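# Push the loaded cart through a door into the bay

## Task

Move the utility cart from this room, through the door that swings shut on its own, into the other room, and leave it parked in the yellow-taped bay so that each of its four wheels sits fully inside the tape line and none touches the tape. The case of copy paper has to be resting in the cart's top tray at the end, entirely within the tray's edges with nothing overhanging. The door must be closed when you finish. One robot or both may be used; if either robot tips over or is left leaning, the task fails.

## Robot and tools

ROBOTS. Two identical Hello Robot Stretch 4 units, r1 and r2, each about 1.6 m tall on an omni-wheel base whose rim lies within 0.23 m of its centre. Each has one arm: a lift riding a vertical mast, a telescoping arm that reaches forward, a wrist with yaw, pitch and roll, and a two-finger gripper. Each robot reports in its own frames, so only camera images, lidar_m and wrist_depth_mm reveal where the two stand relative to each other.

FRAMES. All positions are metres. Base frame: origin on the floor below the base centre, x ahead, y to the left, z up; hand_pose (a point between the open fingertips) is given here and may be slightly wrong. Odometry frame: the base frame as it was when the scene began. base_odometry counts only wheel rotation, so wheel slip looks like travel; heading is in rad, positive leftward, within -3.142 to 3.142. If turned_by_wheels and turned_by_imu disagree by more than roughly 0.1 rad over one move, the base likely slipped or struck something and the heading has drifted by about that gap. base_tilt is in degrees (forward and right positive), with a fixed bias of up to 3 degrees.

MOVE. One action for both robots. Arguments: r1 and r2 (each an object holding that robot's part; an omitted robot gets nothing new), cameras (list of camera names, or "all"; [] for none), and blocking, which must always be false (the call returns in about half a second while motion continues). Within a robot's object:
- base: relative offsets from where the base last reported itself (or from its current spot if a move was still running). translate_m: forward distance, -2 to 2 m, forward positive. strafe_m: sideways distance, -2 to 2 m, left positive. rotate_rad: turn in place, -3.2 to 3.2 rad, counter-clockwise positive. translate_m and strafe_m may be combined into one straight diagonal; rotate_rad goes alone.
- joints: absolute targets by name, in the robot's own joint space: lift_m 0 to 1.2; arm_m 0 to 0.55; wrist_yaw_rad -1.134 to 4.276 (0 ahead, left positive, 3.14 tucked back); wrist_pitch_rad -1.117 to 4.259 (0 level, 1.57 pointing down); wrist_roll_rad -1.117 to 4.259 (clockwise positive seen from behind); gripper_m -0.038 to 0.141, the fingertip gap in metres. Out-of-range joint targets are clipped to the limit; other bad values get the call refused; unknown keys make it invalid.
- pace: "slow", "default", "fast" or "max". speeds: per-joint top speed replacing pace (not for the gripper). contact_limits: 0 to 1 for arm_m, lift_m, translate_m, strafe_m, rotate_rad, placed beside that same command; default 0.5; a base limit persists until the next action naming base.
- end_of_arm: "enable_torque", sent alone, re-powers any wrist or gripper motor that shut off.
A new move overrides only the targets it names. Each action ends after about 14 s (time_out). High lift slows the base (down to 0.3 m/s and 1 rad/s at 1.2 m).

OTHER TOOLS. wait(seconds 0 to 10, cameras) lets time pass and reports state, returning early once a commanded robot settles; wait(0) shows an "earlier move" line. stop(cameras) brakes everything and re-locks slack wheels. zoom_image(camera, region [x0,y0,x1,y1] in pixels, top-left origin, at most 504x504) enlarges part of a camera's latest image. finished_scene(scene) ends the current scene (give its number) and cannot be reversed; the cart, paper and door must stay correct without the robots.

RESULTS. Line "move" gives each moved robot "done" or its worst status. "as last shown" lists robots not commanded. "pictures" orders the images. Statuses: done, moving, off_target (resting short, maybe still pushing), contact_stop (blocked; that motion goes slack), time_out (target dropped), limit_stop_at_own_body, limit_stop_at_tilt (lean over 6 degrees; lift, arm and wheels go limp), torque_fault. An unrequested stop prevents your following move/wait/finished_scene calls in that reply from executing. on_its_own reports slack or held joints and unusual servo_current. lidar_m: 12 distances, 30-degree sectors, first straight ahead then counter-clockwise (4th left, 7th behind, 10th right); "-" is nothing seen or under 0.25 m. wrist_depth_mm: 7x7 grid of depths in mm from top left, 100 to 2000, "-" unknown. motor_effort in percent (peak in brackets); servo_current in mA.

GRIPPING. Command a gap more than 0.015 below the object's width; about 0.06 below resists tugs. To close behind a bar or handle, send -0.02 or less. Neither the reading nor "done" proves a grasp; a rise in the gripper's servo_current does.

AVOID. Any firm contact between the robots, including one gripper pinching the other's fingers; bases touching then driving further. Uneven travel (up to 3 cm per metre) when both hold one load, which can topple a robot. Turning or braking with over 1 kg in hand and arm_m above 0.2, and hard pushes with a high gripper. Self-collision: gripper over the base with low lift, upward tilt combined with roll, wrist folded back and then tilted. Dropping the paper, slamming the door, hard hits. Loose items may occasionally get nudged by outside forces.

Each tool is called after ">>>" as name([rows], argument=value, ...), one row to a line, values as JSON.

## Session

>>> wait(seconds=0)

Scene clock: 0.00 s.
r1.base_odometry: x=+0.000 y=+0.000 heading=+0.000
r1.turned_by_wheels: +0.000
r1.turned_by_imu: +0.000
r1.base_tilt: forward=-1.6 right=+1.3
r1.lidar_m: 0.96 1.73 2.02 2.40 3.92 1.60 0.85 0.77 0.78 0.89 0.77 0.78
r1.base_status: not commanded
r1.joint_positions: lift_m=+0.124 arm_m=+0.000 wrist_yaw_rad=+3.194 wrist_pitch_rad=+0.002 wrist_roll_rad=+0.000 gripper_m=+0.056
r1.joint_status: not commanded
r1.measured_speeds: all 0
r1.motor_effort: lift_m=+19 arm_m=-4 wheel_0=-2 wheel_1=+1 wheel_2=+0
r1.servo_current: wrist_yaw_rad=59 wrist_pitch_rad=46 wrist_roll_rad=46 gripper_m=39
r1.hand_pose: x=-0.1216 y=+0.0722 z=+0.3019 quat_wxyz=(-0.026, -0.001, +0.000, +1.000) (m; r1's base frame)
r1.wrist_depth_mm: - 135 - - - - - / - 123 135 - - - - / - 121 191 - - - - / 110 136 194 - - - - / 137 - - - 1618 - - / 226 - 190 1098 188 1160 1118 / 224 163 750 798 768 768 759
r2.base_odometry: x=+0.000 y=+0.000 heading=+0.000
r2.turned_by_wheels: +0.000
r2.turned_by_imu: +0.000
r2.base_tilt: forward=-0.6 right=+0.1
r2.lidar_m: 1.29 1.32 1.58 2.33 2.36 2.78 1.41 1.41 2.77 2.39 2.42 1.48
r2.base_status: not commanded
r2.joint_positions: lift_m=+0.200 arm_m=+0.000 wrist_yaw_rad=+3.211 wrist_pitch_rad=+0.001 wrist_roll_rad=+0.000 gripper_m=+0.056
r2.joint_status: not commanded
r2.measured_speeds: all 0
r2.motor_effort: lift_m=+18 arm_m=-4 wheel_0=-1 wheel_1=+1 wheel_2=+1
r2.servo_current: wrist_yaw_rad=46 wrist_pitch_rad=39 wrist_roll_rad=52 gripper_m=52
r2.hand_pose: x=-0.1229 y=+0.0671 z=+0.3779 quat_wxyz=(-0.035, -0.001, +0.000, +0.999) (m; r2's base frame)
r2.wrist_depth_mm: - - 137 - - - - / - - 137 - - - - / - 109 138 - - - - / - 140 175 - - - - / 214 - - - - - - / 213 1281 196 1255 190 1336 1182 / 208 243 866 - - 854 878
pictures: r1_head_camera, r1_head_left_camera, r1_head_right_camera, r1_wrist_camera, r2_head_camera, r2_head_left_camera, r2_head_right_camera, r2_wrist_camera
Images, in order (width x height): r1_head_camera 420x560, r1_head_left_camera 420x672, r1_head_right_camera 420x672, r1_wrist_camera 616x392, r2_head_camera 420x560, r2_head_left_camera 420x672, r2_head_right_camera 420x672, r2_wrist_camera 616x392.

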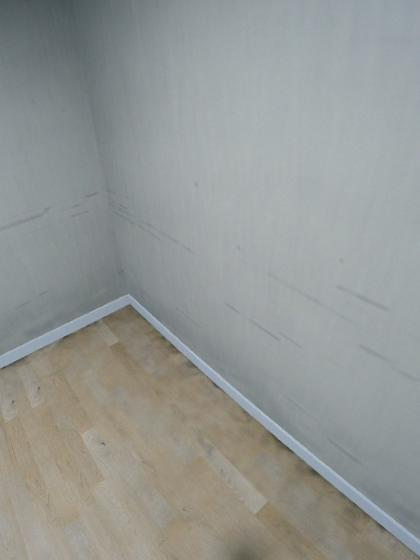

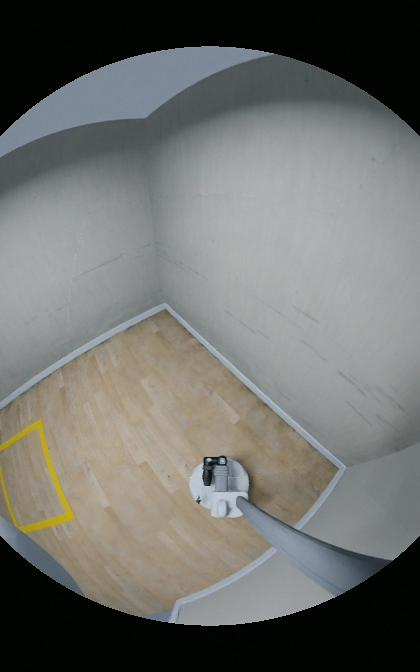

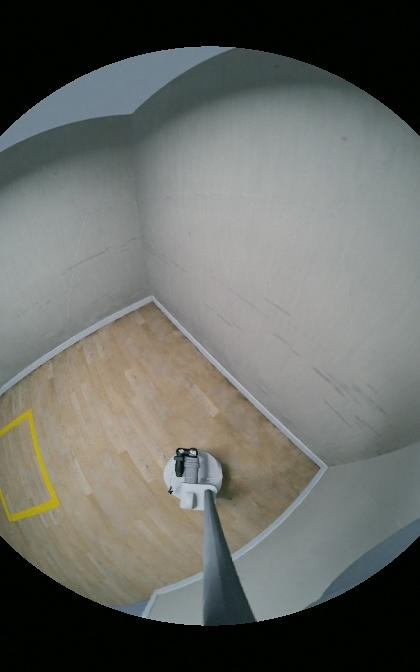

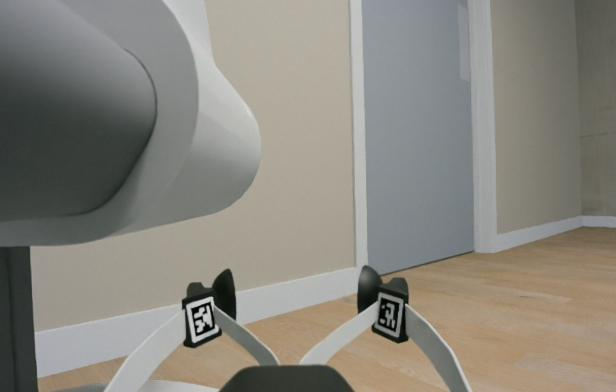

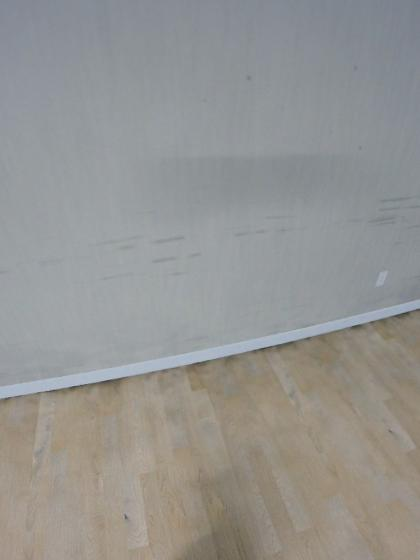

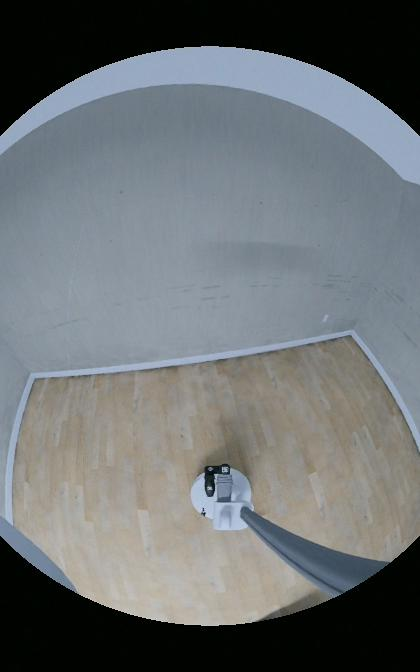

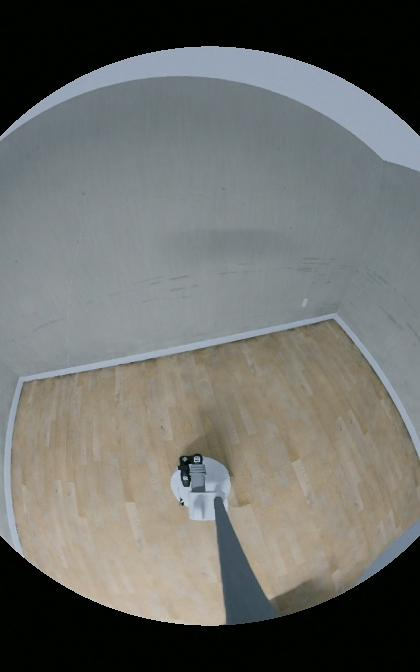

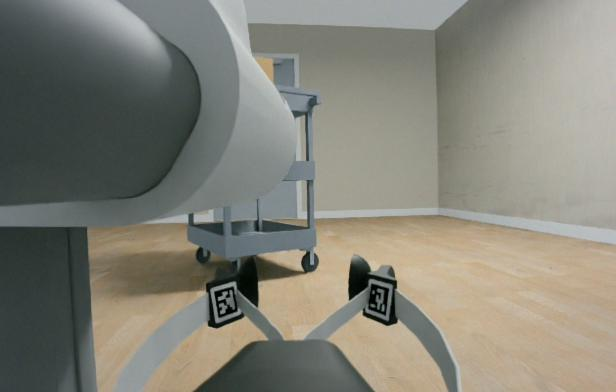

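>>> move(blocking=false, r1={"base":{"rotate_rad":2.2}}, r2={"base":{"rotate_rad":3.0}}, cameras=[])

>>> wait(seconds=5, cameras=[])

>>> wait(seconds=1)

>>> zoom_image(camera="r2_head_camera", region=[0, 0, 420, 500])

Scene clock: 7.77 s.
move: r1 moving; r2 moving
r1.base_odometry: x=+0.000 y=+0.000 heading=+0.253
r1.turned_by_wheels: +0.253
r1.turned_by_imu: +0.253
r1.base_tilt: forward=-1.6 right=+1.3
r1.lidar_m: 1.15 2.01 2.11 2.98 2.65 1.07 0.80 0.74 0.81 0.80 0.72 0.82
r1.base_status: rotate_rad moving
r1.joint_positions: lift_m=+0.124 arm_m=+0.000 wrist_yaw_rad=+3.194 wrist_pitch_rad=+0.002 wrist_roll_rad=+0.000 gripper_m=+0.056
r1.joint_status: not commanded
r1.measured_speeds: translate_m=+0.000 strafe_m=+0.000 rotate_rad=+0.974 lift_m=+0.000 arm_m=+0.000 wrist_yaw_rad=+0.000 wrist_pitch_rad=+0.000 wrist_roll_rad=+0.000
r1.motor_effort: lift_m=+19(20) arm_m=-4(4) wheel_0=-7(9) wheel_1=-6(7) wheel_2=-6(7)
r1.servo_current: wrist_yaw_rad=46(59) wrist_pitch_rad=39(52) wrist_roll_rad=33(65) gripper_m=39(46)
r1.hand_pose: x=-0.1216 y=+0.0722 z=+0.3019 quat_wxyz=(-0.026, -0.001, +0.000, +1.000) (m; r1's base frame)
r1.wrist_depth_mm: - 135 - - - - 1808 / - 123 135 - - - 1808 / - 121 192 - - - 1756 / 111 136 195 - - - 1808 / 137 - - - - - 1756 / 226 - 190 976 188 1118 1138 / 224 152 759 798 778 750 759
r2.base_odometry: x=+0.000 y=+0.000 heading=+0.252
r2.turned_by_wheels: +0.252
r2.turned_by_imu: +0.245
r2.base_tilt: forward=-0.7 right=+0.0
r2.lidar_m: 1.29 1.38 1.94 2.33 2.46 3.37 1.44 3.35 2.49 2.40 1.84 1.36
r2.base_status: rotate_rad moving
r2.joint_positions: lift_m=+0.200 arm_m=+0.000 wrist_yaw_rad=+3.211 wrist_pitch_rad=+0.001 wrist_roll_rad=+0.000 gripper_m=+0.056
r2.joint_status: not commanded
r2.measured_speeds: translate_m=+0.002 strafe_m=+0.000 rotate_rad=+0.977 lift_m=+0.000 arm_m=+0.000 wrist_yaw_rad=+0.000 wrist_pitch_rad=+0.000 wrist_roll_rad=+0.000
r2.motor_effort: lift_m=+18(18) arm_m=-4(4) wheel_0=-4(9) wheel_1=-10(10) wheel_2=-10(11)
r2.servo_current: wrist_yaw_rad=52(52) wrist_pitch_rad=46(46) wrist_roll_rad=52(65) gripper_m=46(52)
r2.hand_pose: x=-0.1229 y=+0.0671 z=+0.3779 quat_wxyz=(-0.035, -0.001, +0.000, +0.999) (m; r2's base frame)
r2.wrist_depth_mm: - - 137 - - - - / - - 137 1756 - - - / - 109 138 286 - - - / - 140 176 - - - - / 214 - - - - - - / 213 1281 196 1308 190 1336 1182 / 208 242 878 - - 854 878
pictures: none
No camera images: "cameras" was empty.

Scene clock: 9.67 s.
earlier move: r1 done; r2 moving
r1.base_odometry: x=+0.000 y=+0.000 heading=+2.200
r1.turned_by_wheels: +1.947
r1.turned_by_imu: +1.958
r1.base_tilt: forward=-1.6 right=+1.3
r1.lidar_m: 3.89 1.25 0.82 0.74 0.77 0.85 0.76 0.79 1.01 2.02 2.04 2.59
r1.base_status: done
r1.joint_positions: lift_m=+0.124 arm_m=+0.000 wrist_yaw_rad=+3.194 wrist_pitch_rad=+0.002 wrist_roll_rad=+0.000 gripper_m=+0.056
r1.joint_status: not commanded
r1.measured_speeds: all 0
r1.motor_effort: lift_m=+19(20) arm_m=-4(4) wheel_0=-1(10) wheel_1=+1(9) wheel_2=+1(8)
r1.servo_current: wrist_yaw_rad=46(65) wrist_pitch_rad=39(52) wrist_roll_rad=59(65) gripper_m=46(52)
r1.hand_pose: x=-0.1216 y=+0.0722 z=+0.3019 quat_wxyz=(-0.026, -0.001, +0.000, +1.000) (m; r1's base frame)
r1.wrist_depth_mm: - 135 - - - - - / - 123 135 - - - - / - 121 191 - - - - / 111 136 194 - - - - / 137 - - - - - - / 216 - 190 - 187 - - / 224 750 759 143 778 759 759
r2.base_odometry: x=+0.000 y=+0.000 heading=+2.990
r2.turned_by_wheels: +2.738
r2.turned_by_imu: +2.665
r2.base_tilt: forward=-0.7 right=+0.1
r2.lidar_m: 1.55 1.39 3.06 2.42 2.39 1.68 1.32 1.31 1.44 2.18 2.33 2.53
r2.base_status: rotate_rad moving
r2.joint_positions: lift_m=+0.200 arm_m=+0.000 wrist_yaw_rad=+3.211 wrist_pitch_rad=+0.001 wrist_roll_rad=+0.000 gripper_m=+0.056
r2.joint_status: not commanded
r2.measured_speeds: translate_m=-0.001 strafe_m=+0.000 rotate_rad=+0.223 lift_m=+0.000 arm_m=+0.000 wrist_yaw_rad=+0.000 wrist_pitch_rad=+0.000 wrist_roll_rad=+0.000
r2.motor_effort: lift_m=+18(18) arm_m=-4(4) wheel_0=-4(10) wheel_1=-5(10) wheel_2=-4(13)
r2.servo_current: wrist_yaw_rad=33(52) wrist_pitch_rad=39(46) wrist_roll_rad=46(65) gripper_m=46(52)
r2.hand_pose: x=-0.1228 y=+0.0671 z=+0.3779 quat_wxyz=(-0.035, -0.001, +0.000, +0.999) (m; r2's base frame)
r2.wrist_depth_mm: - - 137 - - - - / - 107 137 - - - - / - 110 138 235 - - - / - 140 165 - - - - / 216 - - - - 1661 1808 / 214 1182 192 1182 190 1308 1229 / 211 245 878 - - 854 866
wait: 1.90 of 5 s (r1 has come to rest)
pictures: none
No camera images: "cameras" was empty.

Scene clock: 10.07 s.
earlier move: r2 done
r1.base_odometry: x=+0.000 y=+0.000 heading=+2.200
r1.turned_by_wheels: +0.000
r1.turned_by_imu: +0.000
r1.base_tilt: forward=-1.6 right=+1.3
r1.lidar_m: 3.92 1.26 0.82 0.74 0.77 0.84 0.76 0.78 1.01 2.00 2.03 2.59
r1.base_status: done
r1.joint_positions: lift_m=+0.124 arm_m=+0.000 wrist_yaw_rad=+3.194 wrist_pitch_rad=+0.002 wrist_roll_rad=+0.000 gripper_m=+0.056
r1.joint_status: not commanded
r1.measured_speeds: all 0
r1.motor_effort: lift_m=+20(20) arm_m=-4(4) wheel_0=-1(10) wheel_1=+1(9) wheel_2=+1(8)
r1.servo_current: wrist_yaw_rad=52(65) wrist_pitch_rad=33(52) wrist_roll_rad=33(65) gripper_m=46(52)
r1.hand_pose: x=-0.1216 y=+0.0722 z=+0.3019 quat_wxyz=(-0.026, -0.001, +0.000, +1.000) (m; r1's base frame)
r1.wrist_depth_mm: - 135 - - - - - / - 123 135 - - - - / - 121 191 - - - - / 111 135 194 - - - - / 137 - - - - - - / 216 - 190 - 187 - - / 224 759 750 143 778 768 759
r2.base_odometry: x=+0.000 y=+0.000 heading=+2.999
r2.turned_by_wheels: +0.009
r2.turned_by_imu: +0.009
r2.base_tilt: forward=-0.6 right=+0.0
r2.lidar_m: 1.54 1.37 3.05 2.43 2.40 1.69 1.35 1.30 1.44 2.19 2.34 2.56
r2.base_status: done
r2.joint_positions: lift_m=+0.200 arm_m=+0.000 wrist_yaw_rad=+3.211 wrist_pitch_rad=+0.001 wrist_roll_rad=+0.000 gripper_m=+0.056
r2.joint_status: not commanded
r2.measured_speeds: all 0
r2.motor_effort: lift_m=+18(18) arm_m=-4(4) wheel_0=-3(10) wheel_1=-2(10) wheel_2=-5(13)
r2.servo_current: wrist_yaw_rad=52(52) wrist_pitch_rad=46(46) wrist_roll_rad=39(65) gripper_m=46(52)
r2.hand_pose: x=-0.1228 y=+0.0671 z=+0.3779 quat_wxyz=(-0.035, -0.001, +0.000, +0.999) (m; r2's base frame)
r2.wrist_depth_mm: - - 137 - - - - / - 107 137 - - - - / - 113 139 235 - - - / - 140 165 - - - - / 216 - - - - - 1863 / 213 1182 193 1182 190 1308 1182 / 211 244 878 - - 854 878
wait: 0.40 of 1 s (r2 has come to rest)
pictures: r1_head_camera, r1_head_left_camera, r1_head_right_camera, r1_wrist_camera, r2_head_camera, r2_head_left_camera, r2_head_right_camera, r2_wrist_camera
Images, in order (width x height): r1_head_camera 420x560, r1_head_left_camera 420x672, r1_head_right_camera 420x672, r1_wrist_camera 616x392, r2_head_camera 420x560, r2_head_left_camera 420x672, r2_head_right_camera 420x672, r2_wrist_camera 616x392.

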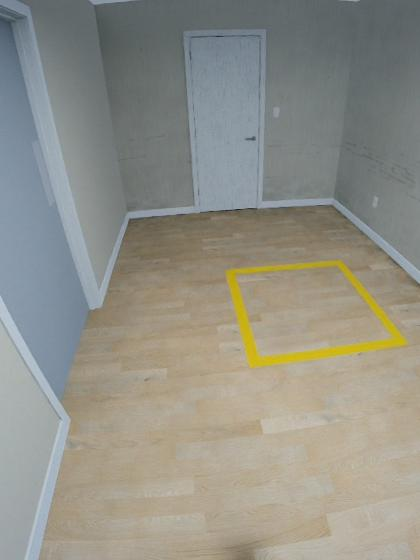

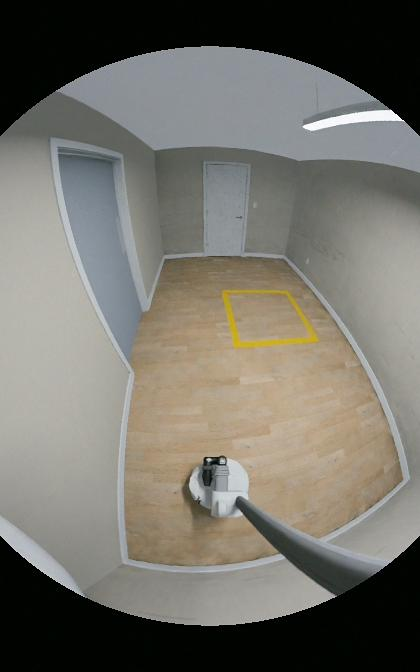

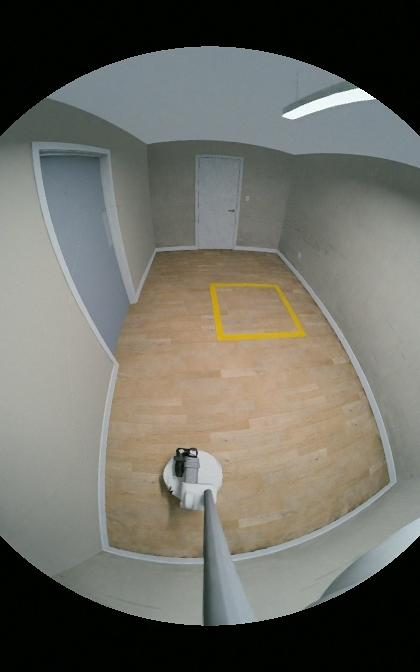

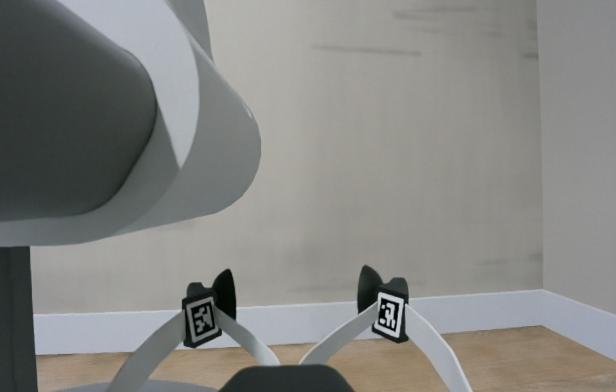

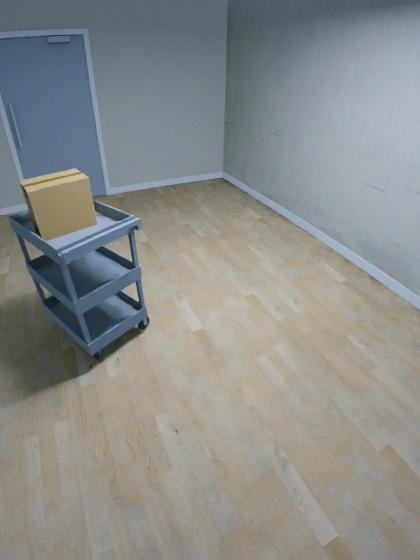

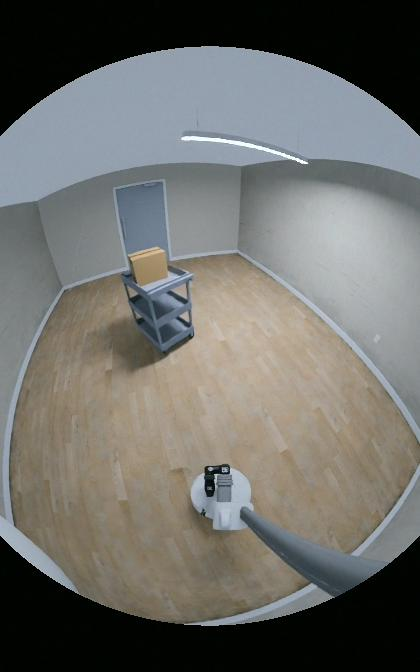

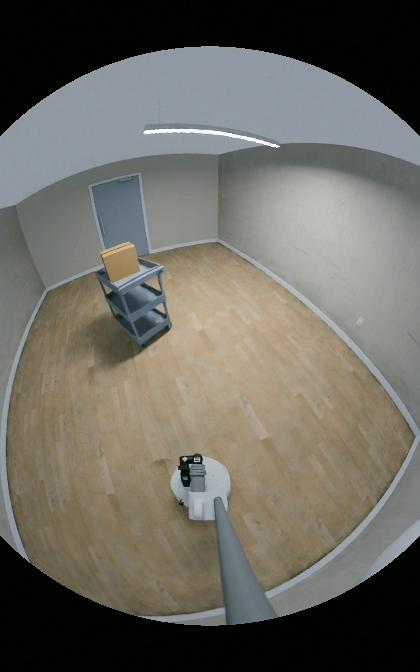

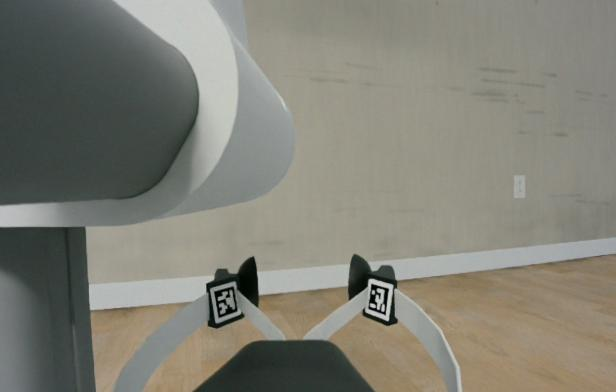

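Scaled by 1.008 from the camera's 420x560 image, which has a finer 1200x1600 frame.

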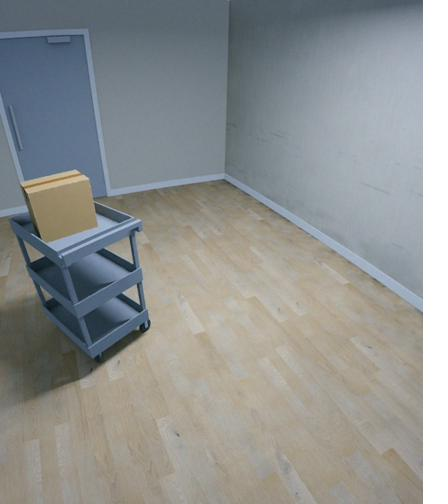

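>>> move(blocking=false, r2={"base":{"rotate_rad":0.27},"joints":{"lift_m":0.87,"wrist_yaw_rad":0,"gripper_m":0.1}}, r1={"joints":{"lift_m":0.9,"wrist_yaw_rad":0}}, cameras=[])

>>> wait(seconds=2, cameras=[])

>>> move(blocking=false, r2={"base":{"strafe_m":0.8}}, cameras=[])

>>> wait(seconds=5, cameras=["r2_head_camera","r2_head_left_camera"])

>>> wait(seconds=2, cameras=["r2_head_camera","r2_head_left_camera"])

Scene clock: 22.03 s.
move: r1 moving; r2 moving
r1.base_odometry: x=+0.000 y=+0.000 heading=+2.200
r1.turned_by_wheels: +0.000
r1.turned_by_imu: +0.000
r1.base_tilt: forward=-1.6 right=+1.3
r1.lidar_m: 3.92 1.27 0.82 0.76 0.77 0.86 0.78 0.80 1.02 2.01 2.05 2.55
r1.base_status: not commanded
r1.joint_positions: lift_m=+0.162 arm_m=+0.000 wrist_yaw_rad=+2.607 wrist_pitch_rad=+0.002 wrist_roll_rad=+0.000 gripper_m=+0.056
r1.joint_status: lift_m moving; wrist_yaw_rad moving
r1.measured_speeds: translate_m=+0.000 strafe_m=+0.000 rotate_rad=+0.000 lift_m=+0.146 arm_m=+0.000 wrist_yaw_rad=-1.821 wrist_pitch_rad=+0.000 wrist_roll_rad=+0.000
r1.motor_effort: lift_m=+25(27) arm_m=-3(4) wheel_0=-2(2) wheel_1=+1(1) wheel_2=+1(1)
r1.servo_current: wrist_yaw_rad=124(130) wrist_pitch_rad=39(46) wrist_roll_rad=39(52) gripper_m=46(46)
r1.hand_pose: x=-0.0328 y=+0.2221 z=+0.3395 quat_wxyz=(+0.264, -0.001, +0.000, +0.965) (m; r1's base frame)
r1.wrist_depth_mm: - - - - - - - / - - - - - - - / - - - - - - - / - - - - - - - / - - - - - - - / - - 191 - 187 - - / - 152 809 854 798 - -
r2.base_odometry: x=+0.000 y=+0.000 heading=-3.068
r2.turned_by_wheels: +0.216
r2.turned_by_imu: +0.211
r2.base_tilt: forward=-0.7 right=+0.1
r2.lidar_m: 1.40 1.54 2.69 2.37 2.32 1.48 1.30 1.32 1.61 2.33 2.35 2.85
r2.base_status: rotate_rad moving
r2.joint_positions: lift_m=+0.238 arm_m=+0.000 wrist_yaw_rad=+2.650 wrist_pitch_rad=+0.001 wrist_roll_rad=+0.000 gripper_m=+0.075
r2.joint_status: lift_m moving; wrist_yaw_rad moving; gripper_m moving
r2.measured_speeds: translate_m=+0.002 strafe_m=+0.002 rotate_rad=+0.483 lift_m=+0.146 arm_m=+0.000 wrist_yaw_rad=-1.733 wrist_pitch_rad=+0.000 wrist_roll_rad=+0.000
r2.motor_effort: lift_m=+23(24) arm_m=-4(4) wheel_0=-4(10) wheel_1=-4(10) wheel_2=-6(11)
r2.servo_current: wrist_yaw_rad=98(130) wrist_pitch_rad=46(46) wrist_roll_rad=52(59) gripper_m=91(98)
r2.hand_pose: x=-0.0419 y=+0.2133 z=+0.4157 quat_wxyz=(+0.244, -0.001, +0.000, +0.970) (m; r2's base frame)
r2.wrist_depth_mm: - - - - - - - / 198 - - - - - - / 200 - - - - - - / 233 - - - - - - / - - - - - - - / - 1281 190 1366 189 1397 1308 / 1008 946 1008 - 976 904 931
pictures: none
No camera images: "cameras" was empty.

Scene clock: 24.03 s.
earlier move: r1 moving; r2 moving
r1.base_odometry: x=+0.000 y=+0.000 heading=+2.200
r1.turned_by_wheels: +0.000
r1.turned_by_imu: +0.000
r1.base_tilt: forward=-1.6 right=+1.3
r1.lidar_m: 3.90 1.26 0.82 0.73 0.77 0.86 0.77 0.79 1.00 2.01 2.04 2.59
r1.base_status: not commanded
r1.joint_positions: lift_m=+0.725 arm_m=+0.000 wrist_yaw_rad=+0.003 wrist_pitch_rad=+0.002 wrist_roll_rad=+0.000 gripper_m=+0.056
r1.joint_status: lift_m moving; wrist_yaw_rad moving
r1.measured_speeds: translate_m=+0.000 strafe_m=+0.000 rotate_rad=+0.000 lift_m=+0.300 arm_m=+0.000 wrist_yaw_rad=+0.000 wrist_pitch_rad=+0.000 wrist_roll_rad=+0.000
r1.motor_effort: lift_m=+27(28) arm_m=+1(4) wheel_0=-2(2) wheel_1=+1(1) wheel_2=+1(1)
r1.servo_current: wrist_yaw_rad=65(130) wrist_pitch_rad=39(52) wrist_roll_rad=52(72) gripper_m=39(52)
r1.hand_pose: x=+0.4595 y=-0.0867 z=+0.9027 quat_wxyz=(+1.000, +0.000, +0.001, +0.001) (m; r1's base frame)
r1.wrist_depth_mm: 1661 - - - - - - / 1708 - - - - - - / 1708 - - - - - - / 1756 - - - - - - / 1708 - - - - - - / 1708 - 194 - 188 - - / 1661 1983 1983 153 - 1921 -
r2.base_odometry: x=+0.000 y=+0.000 heading=-3.015
r2.turned_by_wheels: +0.053
r2.turned_by_imu: +0.052
r2.base_tilt: forward=-0.7 right=+0.1
r2.lidar_m: 1.39 1.81 2.65 2.37 2.16 1.44 1.30 1.30 1.69 2.34 2.38 2.99
r2.base_status: done
r2.joint_positions: lift_m=+0.790 arm_m=+0.000 wrist_yaw_rad=+0.003 wrist_pitch_rad=+0.001 wrist_roll_rad=+0.000 gripper_m=+0.100
r2.joint_status: lift_m moving; wrist_yaw_rad moving; the others done
r2.measured_speeds: translate_m=+0.000 strafe_m=+0.000 rotate_rad=+0.000 lift_m=+0.224 arm_m=+0.000 wrist_yaw_rad=+0.000 wrist_pitch_rad=+0.000 wrist_roll_rad=+0.000
r2.motor_effort: lift_m=+22(26) arm_m=-4(4) wheel_0=-2(10) wheel_1=-3(10) wheel_2=-4(11)
r2.servo_current: wrist_yaw_rad=39(130) wrist_pitch_rad=46(46) wrist_roll_rad=46(59) gripper_m=52(98)
r2.hand_pose: x=+0.4596 y=-0.0866 z=+0.9679 quat_wxyz=(+1.000, +0.000, +0.001, +0.001) (m; r2's base frame)
r2.wrist_depth_mm: - - - - - - - / - - - - - - - / - - - - - - - / - - 1464 - - - - / - - 1229 - - - - / - - 190 1430 195 - - / - - 1255 - - 1983 -
wait: 2.00 s; no rest
pictures: none
No camera images: "cameras" was empty.

Scene clock: 24.53 s.
earlier move: r1 moving; r2 moving
move: r2 moving
r1.base_odometry: x=+0.000 y=+0.000 heading=+2.200
r1.turned_by_wheels: +0.000
r1.turned_by_imu: +0.000
r1.base_tilt: forward=-1.6 right=+1.3
r1.lidar_m: 3.92 1.27 0.80 0.76 0.75 0.85 0.75 0.78 1.01 2.01 2.04 2.61
r1.base_status: not commanded
r1.joint_positions: lift_m=+0.849 arm_m=+0.000 wrist_yaw_rad=+0.003 wrist_pitch_rad=+0.002 wrist_roll_rad=+0.000 gripper_m=+0.056
r1.joint_status: lift_m moving; wrist_yaw_rad moving
r1.measured_speeds: translate_m=+0.000 strafe_m=+0.000 rotate_rad=+0.000 lift_m=+0.179 arm_m=+0.000 wrist_yaw_rad=+0.000 wrist_pitch_rad=+0.000 wrist_roll_rad=+0.000
r1.motor_effort: lift_m=+25(27) arm_m=+1(1) wheel_0=-2(2) wheel_1=+1(1) wheel_2=+0(1)
r1.servo_current: wrist_yaw_rad=59(98) wrist_pitch_rad=33(46) wrist_roll_rad=59(59) gripper_m=39(46)
r1.hand_pose: x=+0.4595 y=-0.0867 z=+1.0264 quat_wxyz=(+1.000, +0.000, +0.001, +0.001) (m; r1's base frame)
r1.wrist_depth_mm: 1708 - - - - - - / 1661 - - - - - - / 1661 - - - - - - / 1708 - - - - - - / 1708 - - - - - - / 1756 - 194 - 187 - - / 1661 - - 153 - - -
r2.base_odometry: x=+0.005 y=-0.036 heading=-3.015
r2.turned_by_wheels: +0.000
r2.turned_by_imu: +0.000
r2.base_tilt: forward=-0.7 right=+0.1
r2.lidar_m: 1.40 1.89 2.52 2.35 2.20 1.43 1.31 1.31 1.68 2.36 2.38 3.04
r2.base_status: strafe_m moving
r2.joint_positions: lift_m=+0.862 arm_m=+0.000 wrist_yaw_rad=+0.003 wrist_pitch_rad=+0.001 wrist_roll_rad=+0.000 gripper_m=+0.100
r2.joint_status: lift_m moving; wrist_yaw_rad moving
r2.measured_speeds: translate_m=+0.000 strafe_m=+0.141 rotate_rad=+0.000 lift_m=+0.074 arm_m=+0.000 wrist_yaw_rad=-0.002 wrist_pitch_rad=+0.000 wrist_roll_rad=+0.000
r2.motor_effort: lift_m=+21(25) arm_m=-4(4) wheel_0=-7(12) wheel_1=+10(12) wheel_2=+0(2)
r2.servo_current: wrist_yaw_rad=39(72) wrist_pitch_rad=39(46) wrist_roll_rad=52(59) gripper_m=52(59)
r2.hand_pose: x=+0.4596 y=-0.0866 z=+1.0397 quat_wxyz=(+1.000, +0.000, +0.001, +0.001) (m; r2's base frame)
r2.wrist_depth_mm: - - - - - - - / - - - - - - - / - - - - - - - / - - - - - - - / - - 1499 1983 - - - / - - 190 - 195 - - / - - 1708 - - - -
pictures: none
No camera images: "cameras" was empty.

Scene clock: 25.40 s.
earlier move: r1 done; r2 moving
r1.base_odometry: x=+0.000 y=+0.000 heading=+2.200
r1.turned_by_wheels: +0.000
r1.turned_by_imu: +0.000
r1.base_tilt: forward=-1.6 right=+1.3
r1.lidar_m: 3.92 1.26 0.82 0.75 0.78 0.83 0.77 0.79 1.00 1.99 2.05 2.58
r1.base_status: not commanded
r1.joint_positions: lift_m=+0.900 arm_m=+0.000 wrist_yaw_rad=+0.003 wrist_pitch_rad=+0.002 wrist_roll_rad=+0.000 gripper_m=+0.056
r1.joint_status: all done
r1.measured_speeds: all 0
r1.motor_effort: lift_m=+24(27) arm_m=+3(3) wheel_0=-1(2) wheel_1=+1(1) wheel_2=+0(1)
r1.servo_current: wrist_yaw_rad=52(98) wrist_pitch_rad=52(52) wrist_roll_rad=39(59) gripper_m=39(46)
r1.hand_pose: x=+0.4595 y=-0.0867 z=+1.0772 quat_wxyz=(+1.000, +0.000, +0.001, +0.001) (m; r1's base frame)
r1.wrist_depth_mm: 1708 - - - - - - / 1708 - - - - - - / 1661 - - - - - - / 1708 - - - - - - / 1708 - - - - - - / 1708 - 194 - 187 - - / 1708 - - 153 - - -
r2.base_odometry: x=+0.032 y=-0.253 heading=-3.015
r2.turned_by_wheels: +0.000
r2.turned_by_imu: +0.000
r2.base_tilt: forward=-0.7 right=+0.1
r2.lidar_m: 1.37 3.54 2.29 2.13 2.20 1.47 1.32 1.33 1.74 2.59 2.63 3.33
r2.base_status: strafe_m moving
r2.joint_positions: lift_m=+0.870 arm_m=+0.000 wrist_yaw_rad=+0.003 wrist_pitch_rad=+0.001 wrist_roll_rad=+0.000 gripper_m=+0.100
r2.joint_status: all done
r2.measured_speeds: translate_m=+0.000 strafe_m=+0.299 rotate_rad=+0.001 lift_m=+0.000 arm_m=+0.000 wrist_yaw_rad=+0.000 wrist_pitch_rad=+0.000 wrist_roll_rad=+0.000
r2.motor_effort: lift_m=+21(25) arm_m=-4(4) wheel_0=-8(14) wheel_1=+6(12) wheel_2=+0(2)
r2.servo_current: wrist_yaw_rad=39(78) wrist_pitch_rad=39(46) wrist_roll_rad=33(59) gripper_m=46(59)
r2.hand_pose: x=+0.4596 y=-0.0867 z=+1.0476 quat_wxyz=(+1.000, +0.000, +0.001, +0.001) (m; r2's base frame)
r2.wrist_depth_mm: - - - - - - - / - - - - - - - / - - - - - - - / - - - 1499 - - - / - - - 1430 - - - / - - 196 1921 195 - - / - - - - - - -
wait: 0.87 of 5 s (r1 has come to rest)
pictures: r2_head_camera, r2_head_left_camera
Images, in order (width x height): r2_head_camera 420x560, r2_head_left_camera 420x672.

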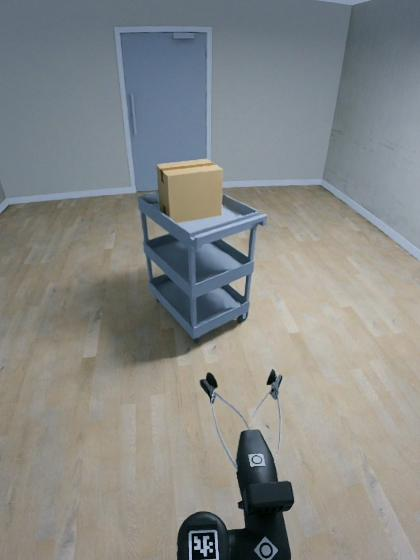

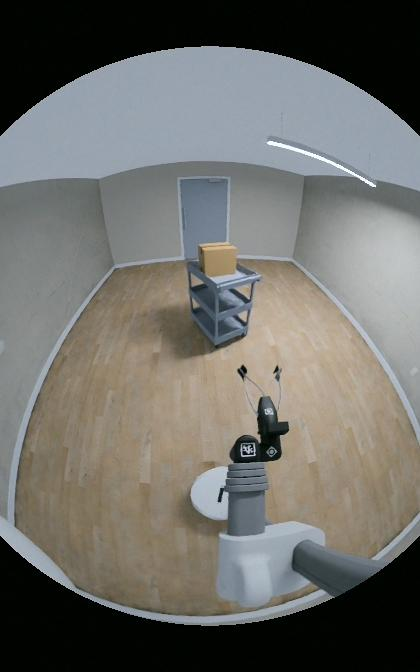

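Scene clock: 27.40 s.
earlier move: r2 moving
r1.base_odometry: x=+0.000 y=+0.000 heading=+2.200
r1.turned_by_wheels: +0.000
r1.turned_by_imu: +0.000
r1.base_tilt: forward=-1.6 right=+1.3
r1.lidar_m: 3.90 1.24 0.81 0.74 0.77 0.85 0.76 0.76 1.02 2.02 2.04 2.60
r1.base_status: not commanded
r1.joint_positions: lift_m=+0.900 arm_m=+0.000 wrist_yaw_rad=+0.003 wrist_pitch_rad=+0.002 wrist_roll_rad=+0.000 gripper_m=+0.056
r1.joint_status: all done
r1.measured_speeds: all 0
r1.motor_effort: lift_m=+24(27) arm_m=+4(4) wheel_0=-1(2) wheel_1=+1(1) wheel_2=+1(1)
r1.servo_current: wrist_yaw_rad=52(98) wrist_pitch_rad=33(52) wrist_roll_rad=52(65) gripper_m=46(46)
r1.hand_pose: x=+0.4595 y=-0.0867 z=+1.0772 quat_wxyz=(+1.000, +0.000, +0.001, +0.001) (m; r1's base frame)
r1.wrist_depth_mm: 1661 - - - - - - / 1661 - - - - - - / 1661 - - - - - - / 1661 - - - - - - / 1661 - - - - - - / 1708 - 194 - 187 - - / 1708 - - 153 - - -
r2.base_odometry: x=+0.099 y=-0.777 heading=-3.015
r2.turned_by_wheels: +0.000
r2.turned_by_imu: +0.000
r2.base_tilt: forward=-0.7 right=+0.0
r2.lidar_m: 1.61 2.66 1.75 1.59 1.64 1.54 1.39 1.43 1.81 3.11 3.16 1.49
r2.base_status: strafe_m moving
r2.joint_positions: lift_m=+0.870 arm_m=+0.000 wrist_yaw_rad=+0.003 wrist_pitch_rad=+0.001 wrist_roll_rad=+0.000 gripper_m=+0.100
r2.joint_status: all done
r2.measured_speeds: translate_m=-0.001 strafe_m=+0.103 rotate_rad=+0.004 lift_m=+0.000 arm_m=+0.000 wrist_yaw_rad=+0.000 wrist_pitch_rad=+0.000 wrist_roll_rad=+0.000
r2.motor_effort: lift_m=+21(25) arm_m=-4(4) wheel_0=-4(14) wheel_1=+1(12) wheel_2=-1(2)
r2.servo_current: wrist_yaw_rad=52(78) wrist_pitch_rad=39(46) wrist_roll_rad=39(59) gripper_m=46(59)
r2.hand_pose: x=+0.4596 y=-0.0867 z=+1.0476 quat_wxyz=(+1.000, +0.000, +0.001, +0.001) (m; r2's base frame)
r2.wrist_depth_mm: - - - - - - - / - - - - - - - / - - - - - - - / - - - - - - - / - - - - 1430 1430 - / - - 196 - 191 - - / - - - - - 1661 -
wait: 2.00 s; no rest
pictures: r2_head_camera, r2_head_left_camera
Images, in order (width x height): r2_head_camera 420x560, r2_head_left_camera 420x672.

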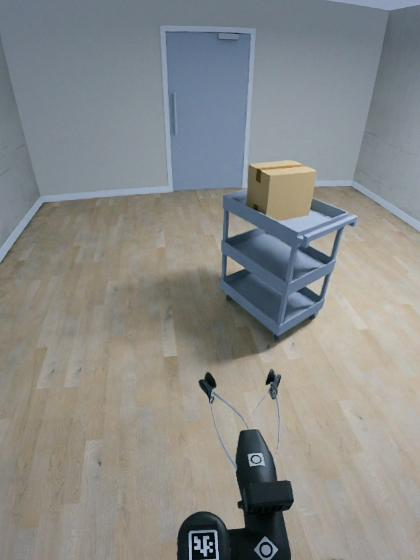

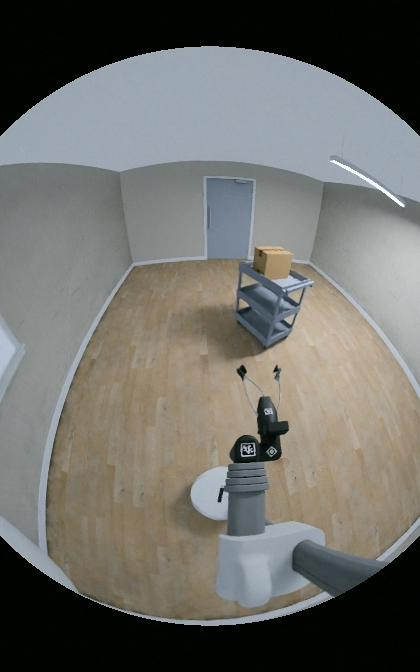

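>>> move(blocking=false, r2={"base":{"translate_m":2.0,"strafe_m":0.58},"pace":"fast"}, r1={"base":{"translate_m":1.26,"strafe_m":-0.3}}, cameras=[])

>>> wait(seconds=6, cameras=[])

>>> wait(seconds=5, cameras=["r2_head_camera","r2_wrist_camera","r1_head_left_camera"])

Scene clock: 34.97 s.
earlier move: r2 done
move: r1 moving; r2 moving
r1.base_odometry: x=-0.012 y=+0.030 heading=+2.200
r1.turned_by_wheels: +0.000
r1.turned_by_imu: +0.000
r1.base_tilt: forward=-1.6 right=+1.3
r1.lidar_m: 3.88 1.26 0.84 0.77 0.77 0.87 0.80 0.81 1.05 2.01 2.02 2.56
r1.base_status: translate_m moving; strafe_m moving
r1.joint_positions: lift_m=+0.900 arm_m=+0.000 wrist_yaw_rad=+0.003 wrist_pitch_rad=+0.002 wrist_roll_rad=+0.000 gripper_m=+0.056
r1.joint_status: not commanded
r1.measured_speeds: translate_m=+0.122 strafe_m=-0.029 rotate_rad=+0.004 lift_m=+0.000 arm_m=+0.000 wrist_yaw_rad=+0.000 wrist_pitch_rad=+0.000 wrist_roll_rad=+0.000
r1.motor_effort: lift_m=+24(24) arm_m=+3(4) wheel_0=+8(9) wheel_1=+2(6) wheel_2=-8(9)
r1.servo_current: wrist_yaw_rad=59(65) wrist_pitch_rad=39(46) wrist_roll_rad=46(59) gripper_m=46(46)
r1.hand_pose: x=+0.4595 y=-0.0867 z=+1.0772 quat_wxyz=(+1.000, +0.000, +0.001, +0.001) (m; r1's base frame)
r1.wrist_depth_mm: 1661 - - - - - - / 1661 - - - - - - / 1661 - - - - - - / 1661 - - - - - - / 1708 - - - - - - / 1708 - 193 - 187 - - / 1708 - - 153 - - -
r2.base_odometry: x=+0.061 y=-0.811 heading=-3.015
r2.turned_by_wheels: +0.000
r2.turned_by_imu: +0.001
r2.base_tilt: forward=-0.7 right=+0.1
r2.lidar_m: 1.62 2.64 1.72 1.57 1.63 1.59 1.44 1.46 1.88 3.13 3.18 1.43
r2.base_status: translate_m moving; strafe_m moving
r2.joint_positions: lift_m=+0.870 arm_m=+0.000 wrist_yaw_rad=+0.003 wrist_pitch_rad=+0.001 wrist_roll_rad=+0.000 gripper_m=+0.100
r2.joint_status: not commanded
r2.measured_speeds: translate_m=+0.162 strafe_m=+0.047 rotate_rad=+0.004 lift_m=+0.000 arm_m=+0.000 wrist_yaw_rad=+0.000 wrist_pitch_rad=+0.000 wrist_roll_rad=+0.000
r2.motor_effort: lift_m=+21(21) arm_m=-4(4) wheel_0=+2(7) wheel_1=+10(10) wheel_2=-14(14)
r2.servo_current: wrist_yaw_rad=46(52) wrist_pitch_rad=33(46) wrist_roll_rad=52(59) gripper_m=46(59)
r2.hand_pose: x=+0.4595 y=-0.0867 z=+1.0476 quat_wxyz=(+1.000, +0.000, +0.001, +0.001) (m; r2's base frame)
r2.wrist_depth_mm: - - - - - - - / - - - - - - - / - - - - - - - / - - - - - - - / - - - - 1430 1464 - / - - 195 - 187 - - / - - - - - - -
pictures: none
No camera images: "cameras" was empty.

Scene clock: 40.23 s.
earlier move: r1 done; r2 moving
r1.base_odometry: x=-0.499 y=+1.195 heading=+2.200
r1.turned_by_wheels: +0.000
r1.turned_by_imu: -0.001
r1.base_tilt: forward=-1.6 right=+1.2
r1.lidar_m: 2.70 1.98 1.39 1.20 1.21 1.58 1.98 2.03 1.73 1.57 1.57 2.02
r1.base_status: done
r1.joint_positions: lift_m=+0.900 arm_m=+0.000 wrist_yaw_rad=+0.002 wrist_pitch_rad=+0.002 wrist_roll_rad=+0.000 gripper_m=+0.056
r1.joint_status: not commanded
r1.measured_speeds: all 0
r1.motor_effort: lift_m=+24(24) arm_m=+4(4) wheel_0=+3(11) wheel_1=+1(6) wheel_2=+0(10)
r1.servo_current: wrist_yaw_rad=46(72) wrist_pitch_rad=46(52) wrist_roll_rad=46(72) gripper_m=46(46)
r1.hand_pose: x=+0.4595 y=-0.0867 z=+1.0772 quat_wxyz=(+1.000, +0.000, +0.001, +0.001) (m; r1's base frame)
r1.wrist_depth_mm: - - - - - - - / - - - - - - - / - - - - - - - / - - - - - - - / - - - - - - - / - - 194 - 187 - - / - - - 154 - - -
r2.base_odometry: x=-1.752 y=-1.598 heading=-3.014
r2.turned_by_wheels: +0.000
r2.turned_by_imu: +0.004
r2.base_tilt: forward=-0.7 right=+0.1
r2.lidar_m: 2.42 2.12 1.41 1.29 1.30 1.69 3.39 3.43 0.95 0.76 3.48 2.61
r2.base_status: translate_m moving; strafe_m moving
r2.joint_positions: lift_m=+0.870 arm_m=+0.000 wrist_yaw_rad=+0.003 wrist_pitch_rad=+0.001 wrist_roll_rad=+0.000 gripper_m=+0.100
r2.joint_status: not commanded
r2.measured_speeds: translate_m=+0.205 strafe_m=+0.061 rotate_rad=+0.004 lift_m=+0.000 arm_m=+0.000 wrist_yaw_rad=+0.000 wrist_pitch_rad=+0.000 wrist_roll_rad=+0.000
r2.motor_effort: lift_m=+21(21) arm_m=-4(4) wheel_0=+3(10) wheel_1=+3(12) wheel_2=-3(15)
r2.servo_current: wrist_yaw_rad=46(59) wrist_pitch_rad=33(46) wrist_roll_rad=33(59) gripper_m=59(59)
r2.hand_pose: x=+0.4595 y=-0.0867 z=+1.0476 quat_wxyz=(+1.000, +0.000, +0.001, +0.001) (m; r2's base frame)
r2.wrist_depth_mm: - - - - - - - / - - - - - - - / - - - - - - - / - - - - - - - / - - - - - - - / - - 195 - 195 - - / - - - - - - -
wait: 5.27 of 6 s (r1 has come to rest)
pictures: none
No camera images: "cameras" was empty.

Scene clock: 41.13 s.
earlier move: r2 done
r1.base_odometry: x=-0.499 y=+1.195 heading=+2.200
r1.turned_by_wheels: +0.000
r1.turned_by_imu: +0.000
r1.base_tilt: forward=-1.6 right=+1.3
r1.lidar_m: 2.71 2.01 1.40 1.19 1.20 1.52 1.98 2.03 1.70 1.56 1.55 2.01
r1.base_status: done
r1.joint_positions: lift_m=+0.900 arm_m=+0.000 wrist_yaw_rad=+0.002 wrist_pitch_rad=+0.002 wrist_roll_rad=+0.000 gripper_m=+0.056
r1.joint_status: not commanded
r1.measured_speeds: all 0
r1.motor_effort: lift_m=+24(24) arm_m=+3(4) wheel_0=+3(11) wheel_1=+1(6) wheel_2=+0(10)
r1.servo_current: wrist_yaw_rad=39(72) wrist_pitch_rad=46(52) wrist_roll_rad=59(72) gripper_m=52(52)
r1.hand_pose: x=+0.4595 y=-0.0867 z=+1.0772 quat_wxyz=(+1.000, +0.000, +0.001, +0.001) (m; r1's base frame)
r1.wrist_depth_mm: - - - - - - - / - - - - - - - / - - - - - - - / - - - - - - - / - - - - - - - / - - 193 - 188 - - / - - - 153 - - -
r2.base_odometry: x=-1.809 y=-1.622 heading=-3.014
r2.turned_by_wheels: +0.000
r2.turned_by_imu: +0.000
r2.base_tilt: forward=-0.7 right=+0.1
r2.lidar_m: 2.35 2.10 1.37 1.27 1.30 1.64 3.46 3.50 0.94 0.76 3.53 2.54
r2.base_status: done
r2.joint_positions: lift_m=+0.870 arm_m=+0.000 wrist_yaw_rad=+0.003 wrist_pitch_rad=+0.001 wrist_roll_rad=+0.000 gripper_m=+0.100
r2.joint_status: not commanded
r2.measured_speeds: all 0
r2.motor_effort: lift_m=+21(21) arm_m=-4(4) wheel_0=+4(10) wheel_1=+0(12) wheel_2=-1(15)
r2.servo_current: wrist_yaw_rad=52(59) wrist_pitch_rad=39(52) wrist_roll_rad=52(59) gripper_m=52(59)
r2.hand_pose: x=+0.4595 y=-0.0867 z=+1.0476 quat_wxyz=(+1.000, +0.000, +0.001, +0.001) (m; r2's base frame)
r2.wrist_depth_mm: - - - - - - - / - - - - - - - / - - - - - - - / - - - - - - - / - - - - - - - / - - 195 - 195 - - / - - - - - - -
wait: 0.90 of 5 s (r2 has come to rest)
pictures: r1_head_left_camera, r2_head_camera, r2_wrist_camera
Images, in order (width x height): r1_head_left_camera 420x672, r2_head_camera 420x560, r2_wrist_camera 616x392.

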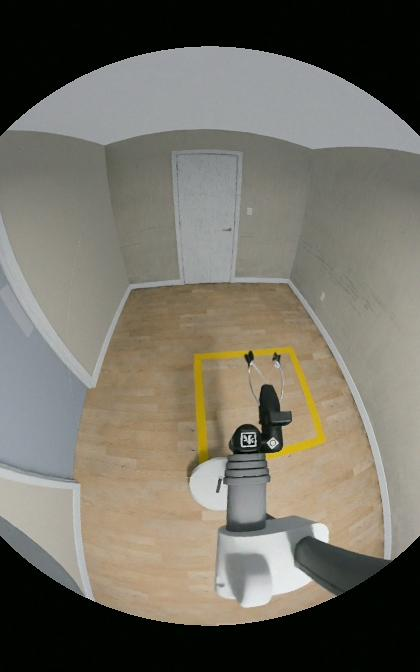

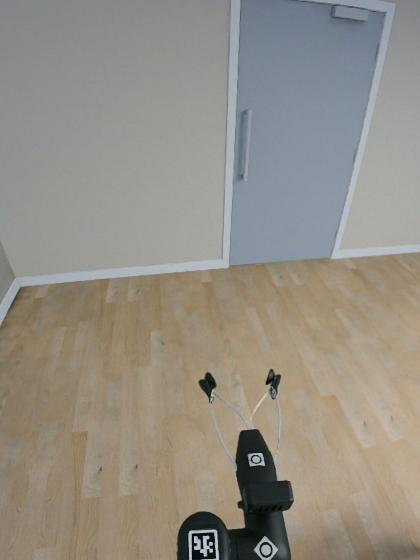

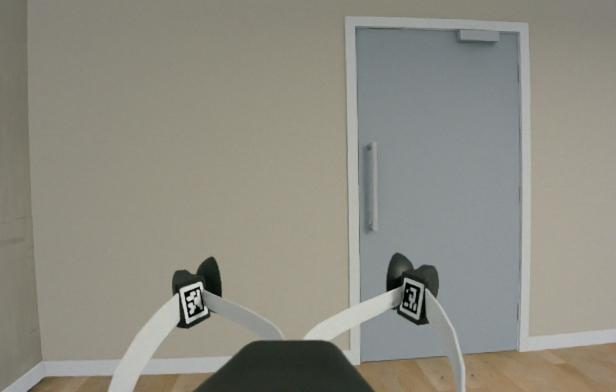

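>>> move(blocking=false, r2={"base":{"rotate_rad":0.14}}, cameras=[])

>>> wait(seconds=3, cameras=[])

>>> move(blocking=false, r2={"base":{"translate_m":1.3,"strafe_m":-0.58}}, cameras=[])

>>> wait(seconds=8, cameras=["r2_head_camera","r2_wrist_camera"])

Scene clock: 52.13 s.
move: r2 moving
r1: as last shown
r1.lidar_m: 2.69 2.00 1.41 1.21 1.23 1.55 1.98 2.04 1.72 1.56 1.60 2.01
r1.motor_effort: lift_m=+24(24) arm_m=+3(4) wheel_0=+3(3) wheel_1=+1(1) wheel_2=+0(0)
r1.servo_current: wrist_yaw_rad=65(65) wrist_pitch_rad=52(52) wrist_roll_rad=39(59) gripper_m=39(46)
r1.wrist_depth_mm: - - - - - - - / - - - - - - - / - - - - - - - / - - - - - - - / - - - - - - - / - - 193 - 187 - - / - - - 153 - - -
r2.base_odometry: x=-1.809 y=-1.622 heading=-2.876
r2.turned_by_wheels: +0.139
r2.turned_by_imu: +0.135
r2.base_tilt: forward=-0.7 right=+0.1
r2.lidar_m: 2.35 1.81 1.34 1.28 1.33 1.83 3.53 3.65 0.82 0.76 3.28 2.34
r2.base_status: rotate_rad moving
r2.joint_positions: lift_m=+0.870 arm_m=+0.000 wrist_yaw_rad=+0.002 wrist_pitch_rad=+0.001 wrist_roll_rad=+0.000 gripper_m=+0.100
r2.joint_status: not commanded
r2.measured_speeds: translate_m=+0.001 strafe_m=+0.001 rotate_rad=+0.088 lift_m=+0.000 arm_m=+0.000 wrist_yaw_rad=+0.000 wrist_pitch_rad=+0.000 wrist_roll_rad=+0.000
r2.motor_effort: lift_m=+21(21) arm_m=-4(4) wheel_0=-4(11) wheel_1=-2(9) wheel_2=-5(10)
r2.servo_current: wrist_yaw_rad=59(65) wrist_pitch_rad=46(46) wrist_roll_rad=52(52) gripper_m=46(59)
r2.hand_pose: x=+0.4595 y=-0.0867 z=+1.0476 quat_wxyz=(+1.000, +0.000, +0.001, +0.001) (m; r2's base frame)
r2.wrist_depth_mm: - - - - - - - / - - - - - - - / - - - - - - - / - - - - - - - / - - - - - - - / - - 195 - 195 - - / - - - - - - -
pictures: none
No camera images: "cameras" was empty.

Scene clock: 52.47 s.
earlier move: r2 done
r1.base_odometry: x=-0.499 y=+1.195 heading=+2.200
r1.turned_by_wheels: +0.000
r1.turned_by_imu: +0.000
r1.base_tilt: forward=-1.6 right=+1.2
r1.lidar_m: 2.71 2.00 1.41 1.22 1.21 1.55 1.99 2.03 1.73 1.56 1.58 2.04
r1.base_status: not commanded
r1.joint_positions: lift_m=+0.900 arm_m=+0.000 wrist_yaw_rad=+0.002 wrist_pitch_rad=+0.002 wrist_roll_rad=+0.000 gripper_m=+0.056
r1.joint_status: not commanded
r1.measured_speeds: all 0
r1.motor_effort: lift_m=+24(24) arm_m=+4(4) wheel_0=+3(3) wheel_1=+2(2) wheel_2=+0(0)
r1.servo_current: wrist_yaw_rad=59(65) wrist_pitch_rad=33(52) wrist_roll_rad=52(78) gripper_m=46(46)
r1.hand_pose: x=+0.4595 y=-0.0867 z=+1.0772 quat_wxyz=(+1.000, +0.000, +0.001, +0.001) (m; r1's base frame)
r1.wrist_depth_mm: - - - - - - - / - - - - - - - / - - - - - - - / - - - - - - - / - - - - - - - / - - 193 - 187 - - / - - - 153 - - -
r2.base_odometry: x=-1.809 y=-1.623 heading=-2.875
r2.turned_by_wheels: +0.001
r2.turned_by_imu: +0.001
r2.base_tilt: forward=-0.7 right=+0.1
r2.lidar_m: 2.35 1.78 1.32 1.27 1.35 1.87 3.54 3.60 0.81 0.78 3.29 2.36
r2.base_status: done
r2.joint_positions: lift_m=+0.870 arm_m=+0.000 wrist_yaw_rad=+0.002 wrist_pitch_rad=+0.001 wrist_roll_rad=+0.000 gripper_m=+0.100
r2.joint_status: not commanded
r2.measured_speeds: all 0
r2.motor_effort: lift_m=+21(21) arm_m=-4(4) wheel_0=-2(11) wheel_1=-3(9) wheel_2=-3(10)
r2.servo_current: wrist_yaw_rad=46(65) wrist_pitch_rad=39(46) wrist_roll_rad=39(52) gripper_m=46(59)
r2.hand_pose: x=+0.4595 y=-0.0867 z=+1.0476 quat_wxyz=(+1.000, +0.000, +0.001, +0.001) (m; r2's base frame)
r2.wrist_depth_mm: - - - - - - - / - - - - - - - / - - - - - - - / - - - - - - - / - - - - - - - / - - 195 - 195 - - / - - - - - - -
wait: 0.33 of 3 s (r2 has come to rest)
pictures: none
No camera images: "cameras" was empty.

Scene clock: 52.97 s.
move: r2 moving
r1: as last shown
r1.lidar_m: 2.72 2.01 1.40 1.21 1.21 1.53 1.98 2.03 1.72 1.57 1.59 2.01
r1.motor_effort: lift_m=+24(24) arm_m=+4(4) wheel_0=+2(3) wheel_1=+1(2) wheel_2=+0(0)
r1.servo_current: wrist_yaw_rad=52(59) wrist_pitch_rad=46(46) wrist_roll_rad=46(52) gripper_m=39(46)
r1.wrist_depth_mm: - - - - - - - / - - - - - - - / - - - - - - - / - - - - - - - / - - - - - - - / - - 193 - 188 - - / - - - 153 - - -
r2.base_odometry: x=-1.843 y=-1.617 heading=-2.875
r2.turned_by_wheels: +0.000
r2.turned_by_imu: +0.000
r2.base_tilt: forward=-0.7 right=+0.1
r2.lidar_m: 2.30 1.84 1.37 1.30 1.35 1.90 3.57 3.65 0.77 0.78 3.24 2.35
r2.base_status: translate_m moving; strafe_m moving
r2.joint_positions: lift_m=+0.870 arm_m=+0.000 wrist_yaw_rad=+0.002 wrist_pitch_rad=+0.001 wrist_roll_rad=+0.000 gripper_m=+0.100
r2.joint_status: not commanded
r2.measured_speeds: translate_m=+0.122 strafe_m=-0.054 rotate_rad=+0.004 lift_m=+0.000 arm_m=+0.000 wrist_yaw_rad=+0.000 wrist_pitch_rad=+0.000 wrist_roll_rad=+0.000
r2.motor_effort: lift_m=+21(21) arm_m=-4(4) wheel_0=+4(11) wheel_1=+6(6) wheel_2=-13(14)
r2.servo_current: wrist_yaw_rad=39(52) wrist_pitch_rad=39(46) wrist_roll_rad=39(52) gripper_m=52(52)
r2.hand_pose: x=+0.4595 y=-0.0867 z=+1.0476 quat_wxyz=(+1.000, +0.000, +0.001, +0.001) (m; r2's base frame)
r2.wrist_depth_mm: - - - - - - 1863 / - - - - - - - / - - - - - - - / - - - - - - - / - - - - - - - / - - 195 - 196 - - / - - - - - - -
pictures: none
No camera images: "cameras" was empty.

Scene clock: 58.60 s.
earlier move: r2 done
r1.base_odometry: x=-0.499 y=+1.195 heading=+2.200
r1.turned_by_wheels: +0.000
r1.turned_by_imu: +0.000
r1.base_tilt: forward=-1.6 right=+1.3
r1.lidar_m: 2.70 1.96 1.42 1.21 1.22 1.55 1.99 2.02 1.70 1.57 1.59 2.00
r1.base_status: not commanded
r1.joint_positions: lift_m=+0.900 arm_m=+0.000 wrist_yaw_rad=+0.002 wrist_pitch_rad=+0.002 wrist_roll_rad=+0.000 gripper_m=+0.056
r1.joint_status: not commanded
r1.measured_speeds: all 0
r1.motor_effort: lift_m=+24(24) arm_m=+4(4) wheel_0=+3(3) wheel_1=+1(2) wheel_2=+0(0)
r1.servo_current: wrist_yaw_rad=52(72) wrist_pitch_rad=33(52) wrist_roll_rad=65(72) gripper_m=39(52)
r1.hand_pose: x=+0.4595 y=-0.0867 z=+1.0772 quat_wxyz=(+1.000, +0.000, +0.001, +0.001) (m; r1's base frame)
r1.wrist_depth_mm: - - - - - - - / - - - - - - - / - - - - - - - / - - - - - - - / - - - - - - - / - - 194 - 187 - - / - - - 153 - - -
r2.base_odometry: x=-3.216 y=-1.406 heading=-2.875
r2.turned_by_wheels: +0.000
r2.turned_by_imu: +0.002
r2.base_tilt: forward=-0.7 right=+0.1
r2.lidar_m: 0.97 1.12 1.56 1.82 1.92 2.71 1.41 1.39 3.02 2.92 1.46 1.08
r2.base_status: done
r2.joint_positions: lift_m=+0.870 arm_m=+0.000 wrist_yaw_rad=+0.002 wrist_pitch_rad=+0.001 wrist_roll_rad=+0.000 gripper_m=+0.100
r2.joint_status: not commanded
r2.measured_speeds: all 0
r2.motor_effort: lift_m=+21(21) arm_m=-4(4) wheel_0=+3(13) wheel_1=+5(6) wheel_2=-4(14)
r2.servo_current: wrist_yaw_rad=52(65) wrist_pitch_rad=39(52) wrist_roll_rad=39(65) gripper_m=46(59)
r2.hand_pose: x=+0.4595 y=-0.0867 z=+1.0477 quat_wxyz=(+1.000, +0.000, +0.001, +0.001) (m; r2's base frame)
r2.wrist_depth_mm: - - - - - - - / - - - - - - - / - - - 741 - - - / - - - - - - - / - - - - - - - / - - 189 809 185 - - / - - - - - - -
wait: 5.63 of 8 s (r2 has come to rest)
pictures: r2_head_camera, r2_wrist_camera
Images, in order (width x height): r2_head_camera 420x560, r2_wrist_camera 616x392.

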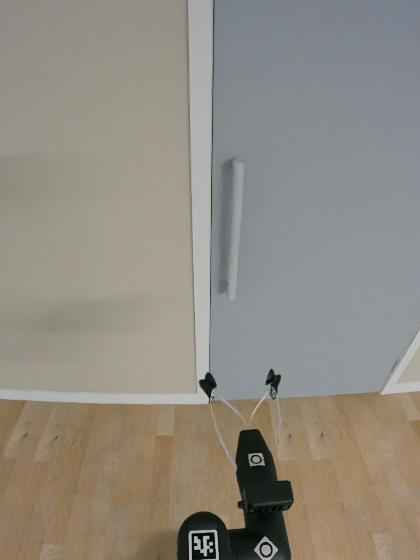

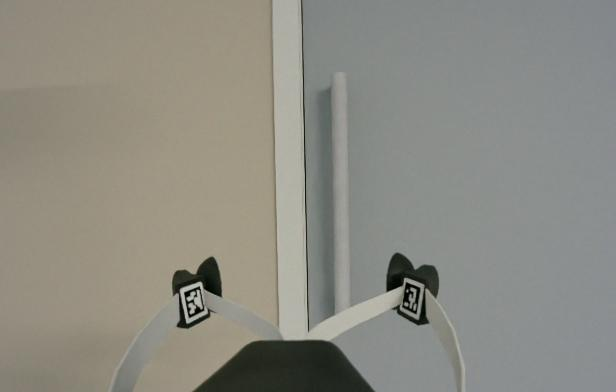

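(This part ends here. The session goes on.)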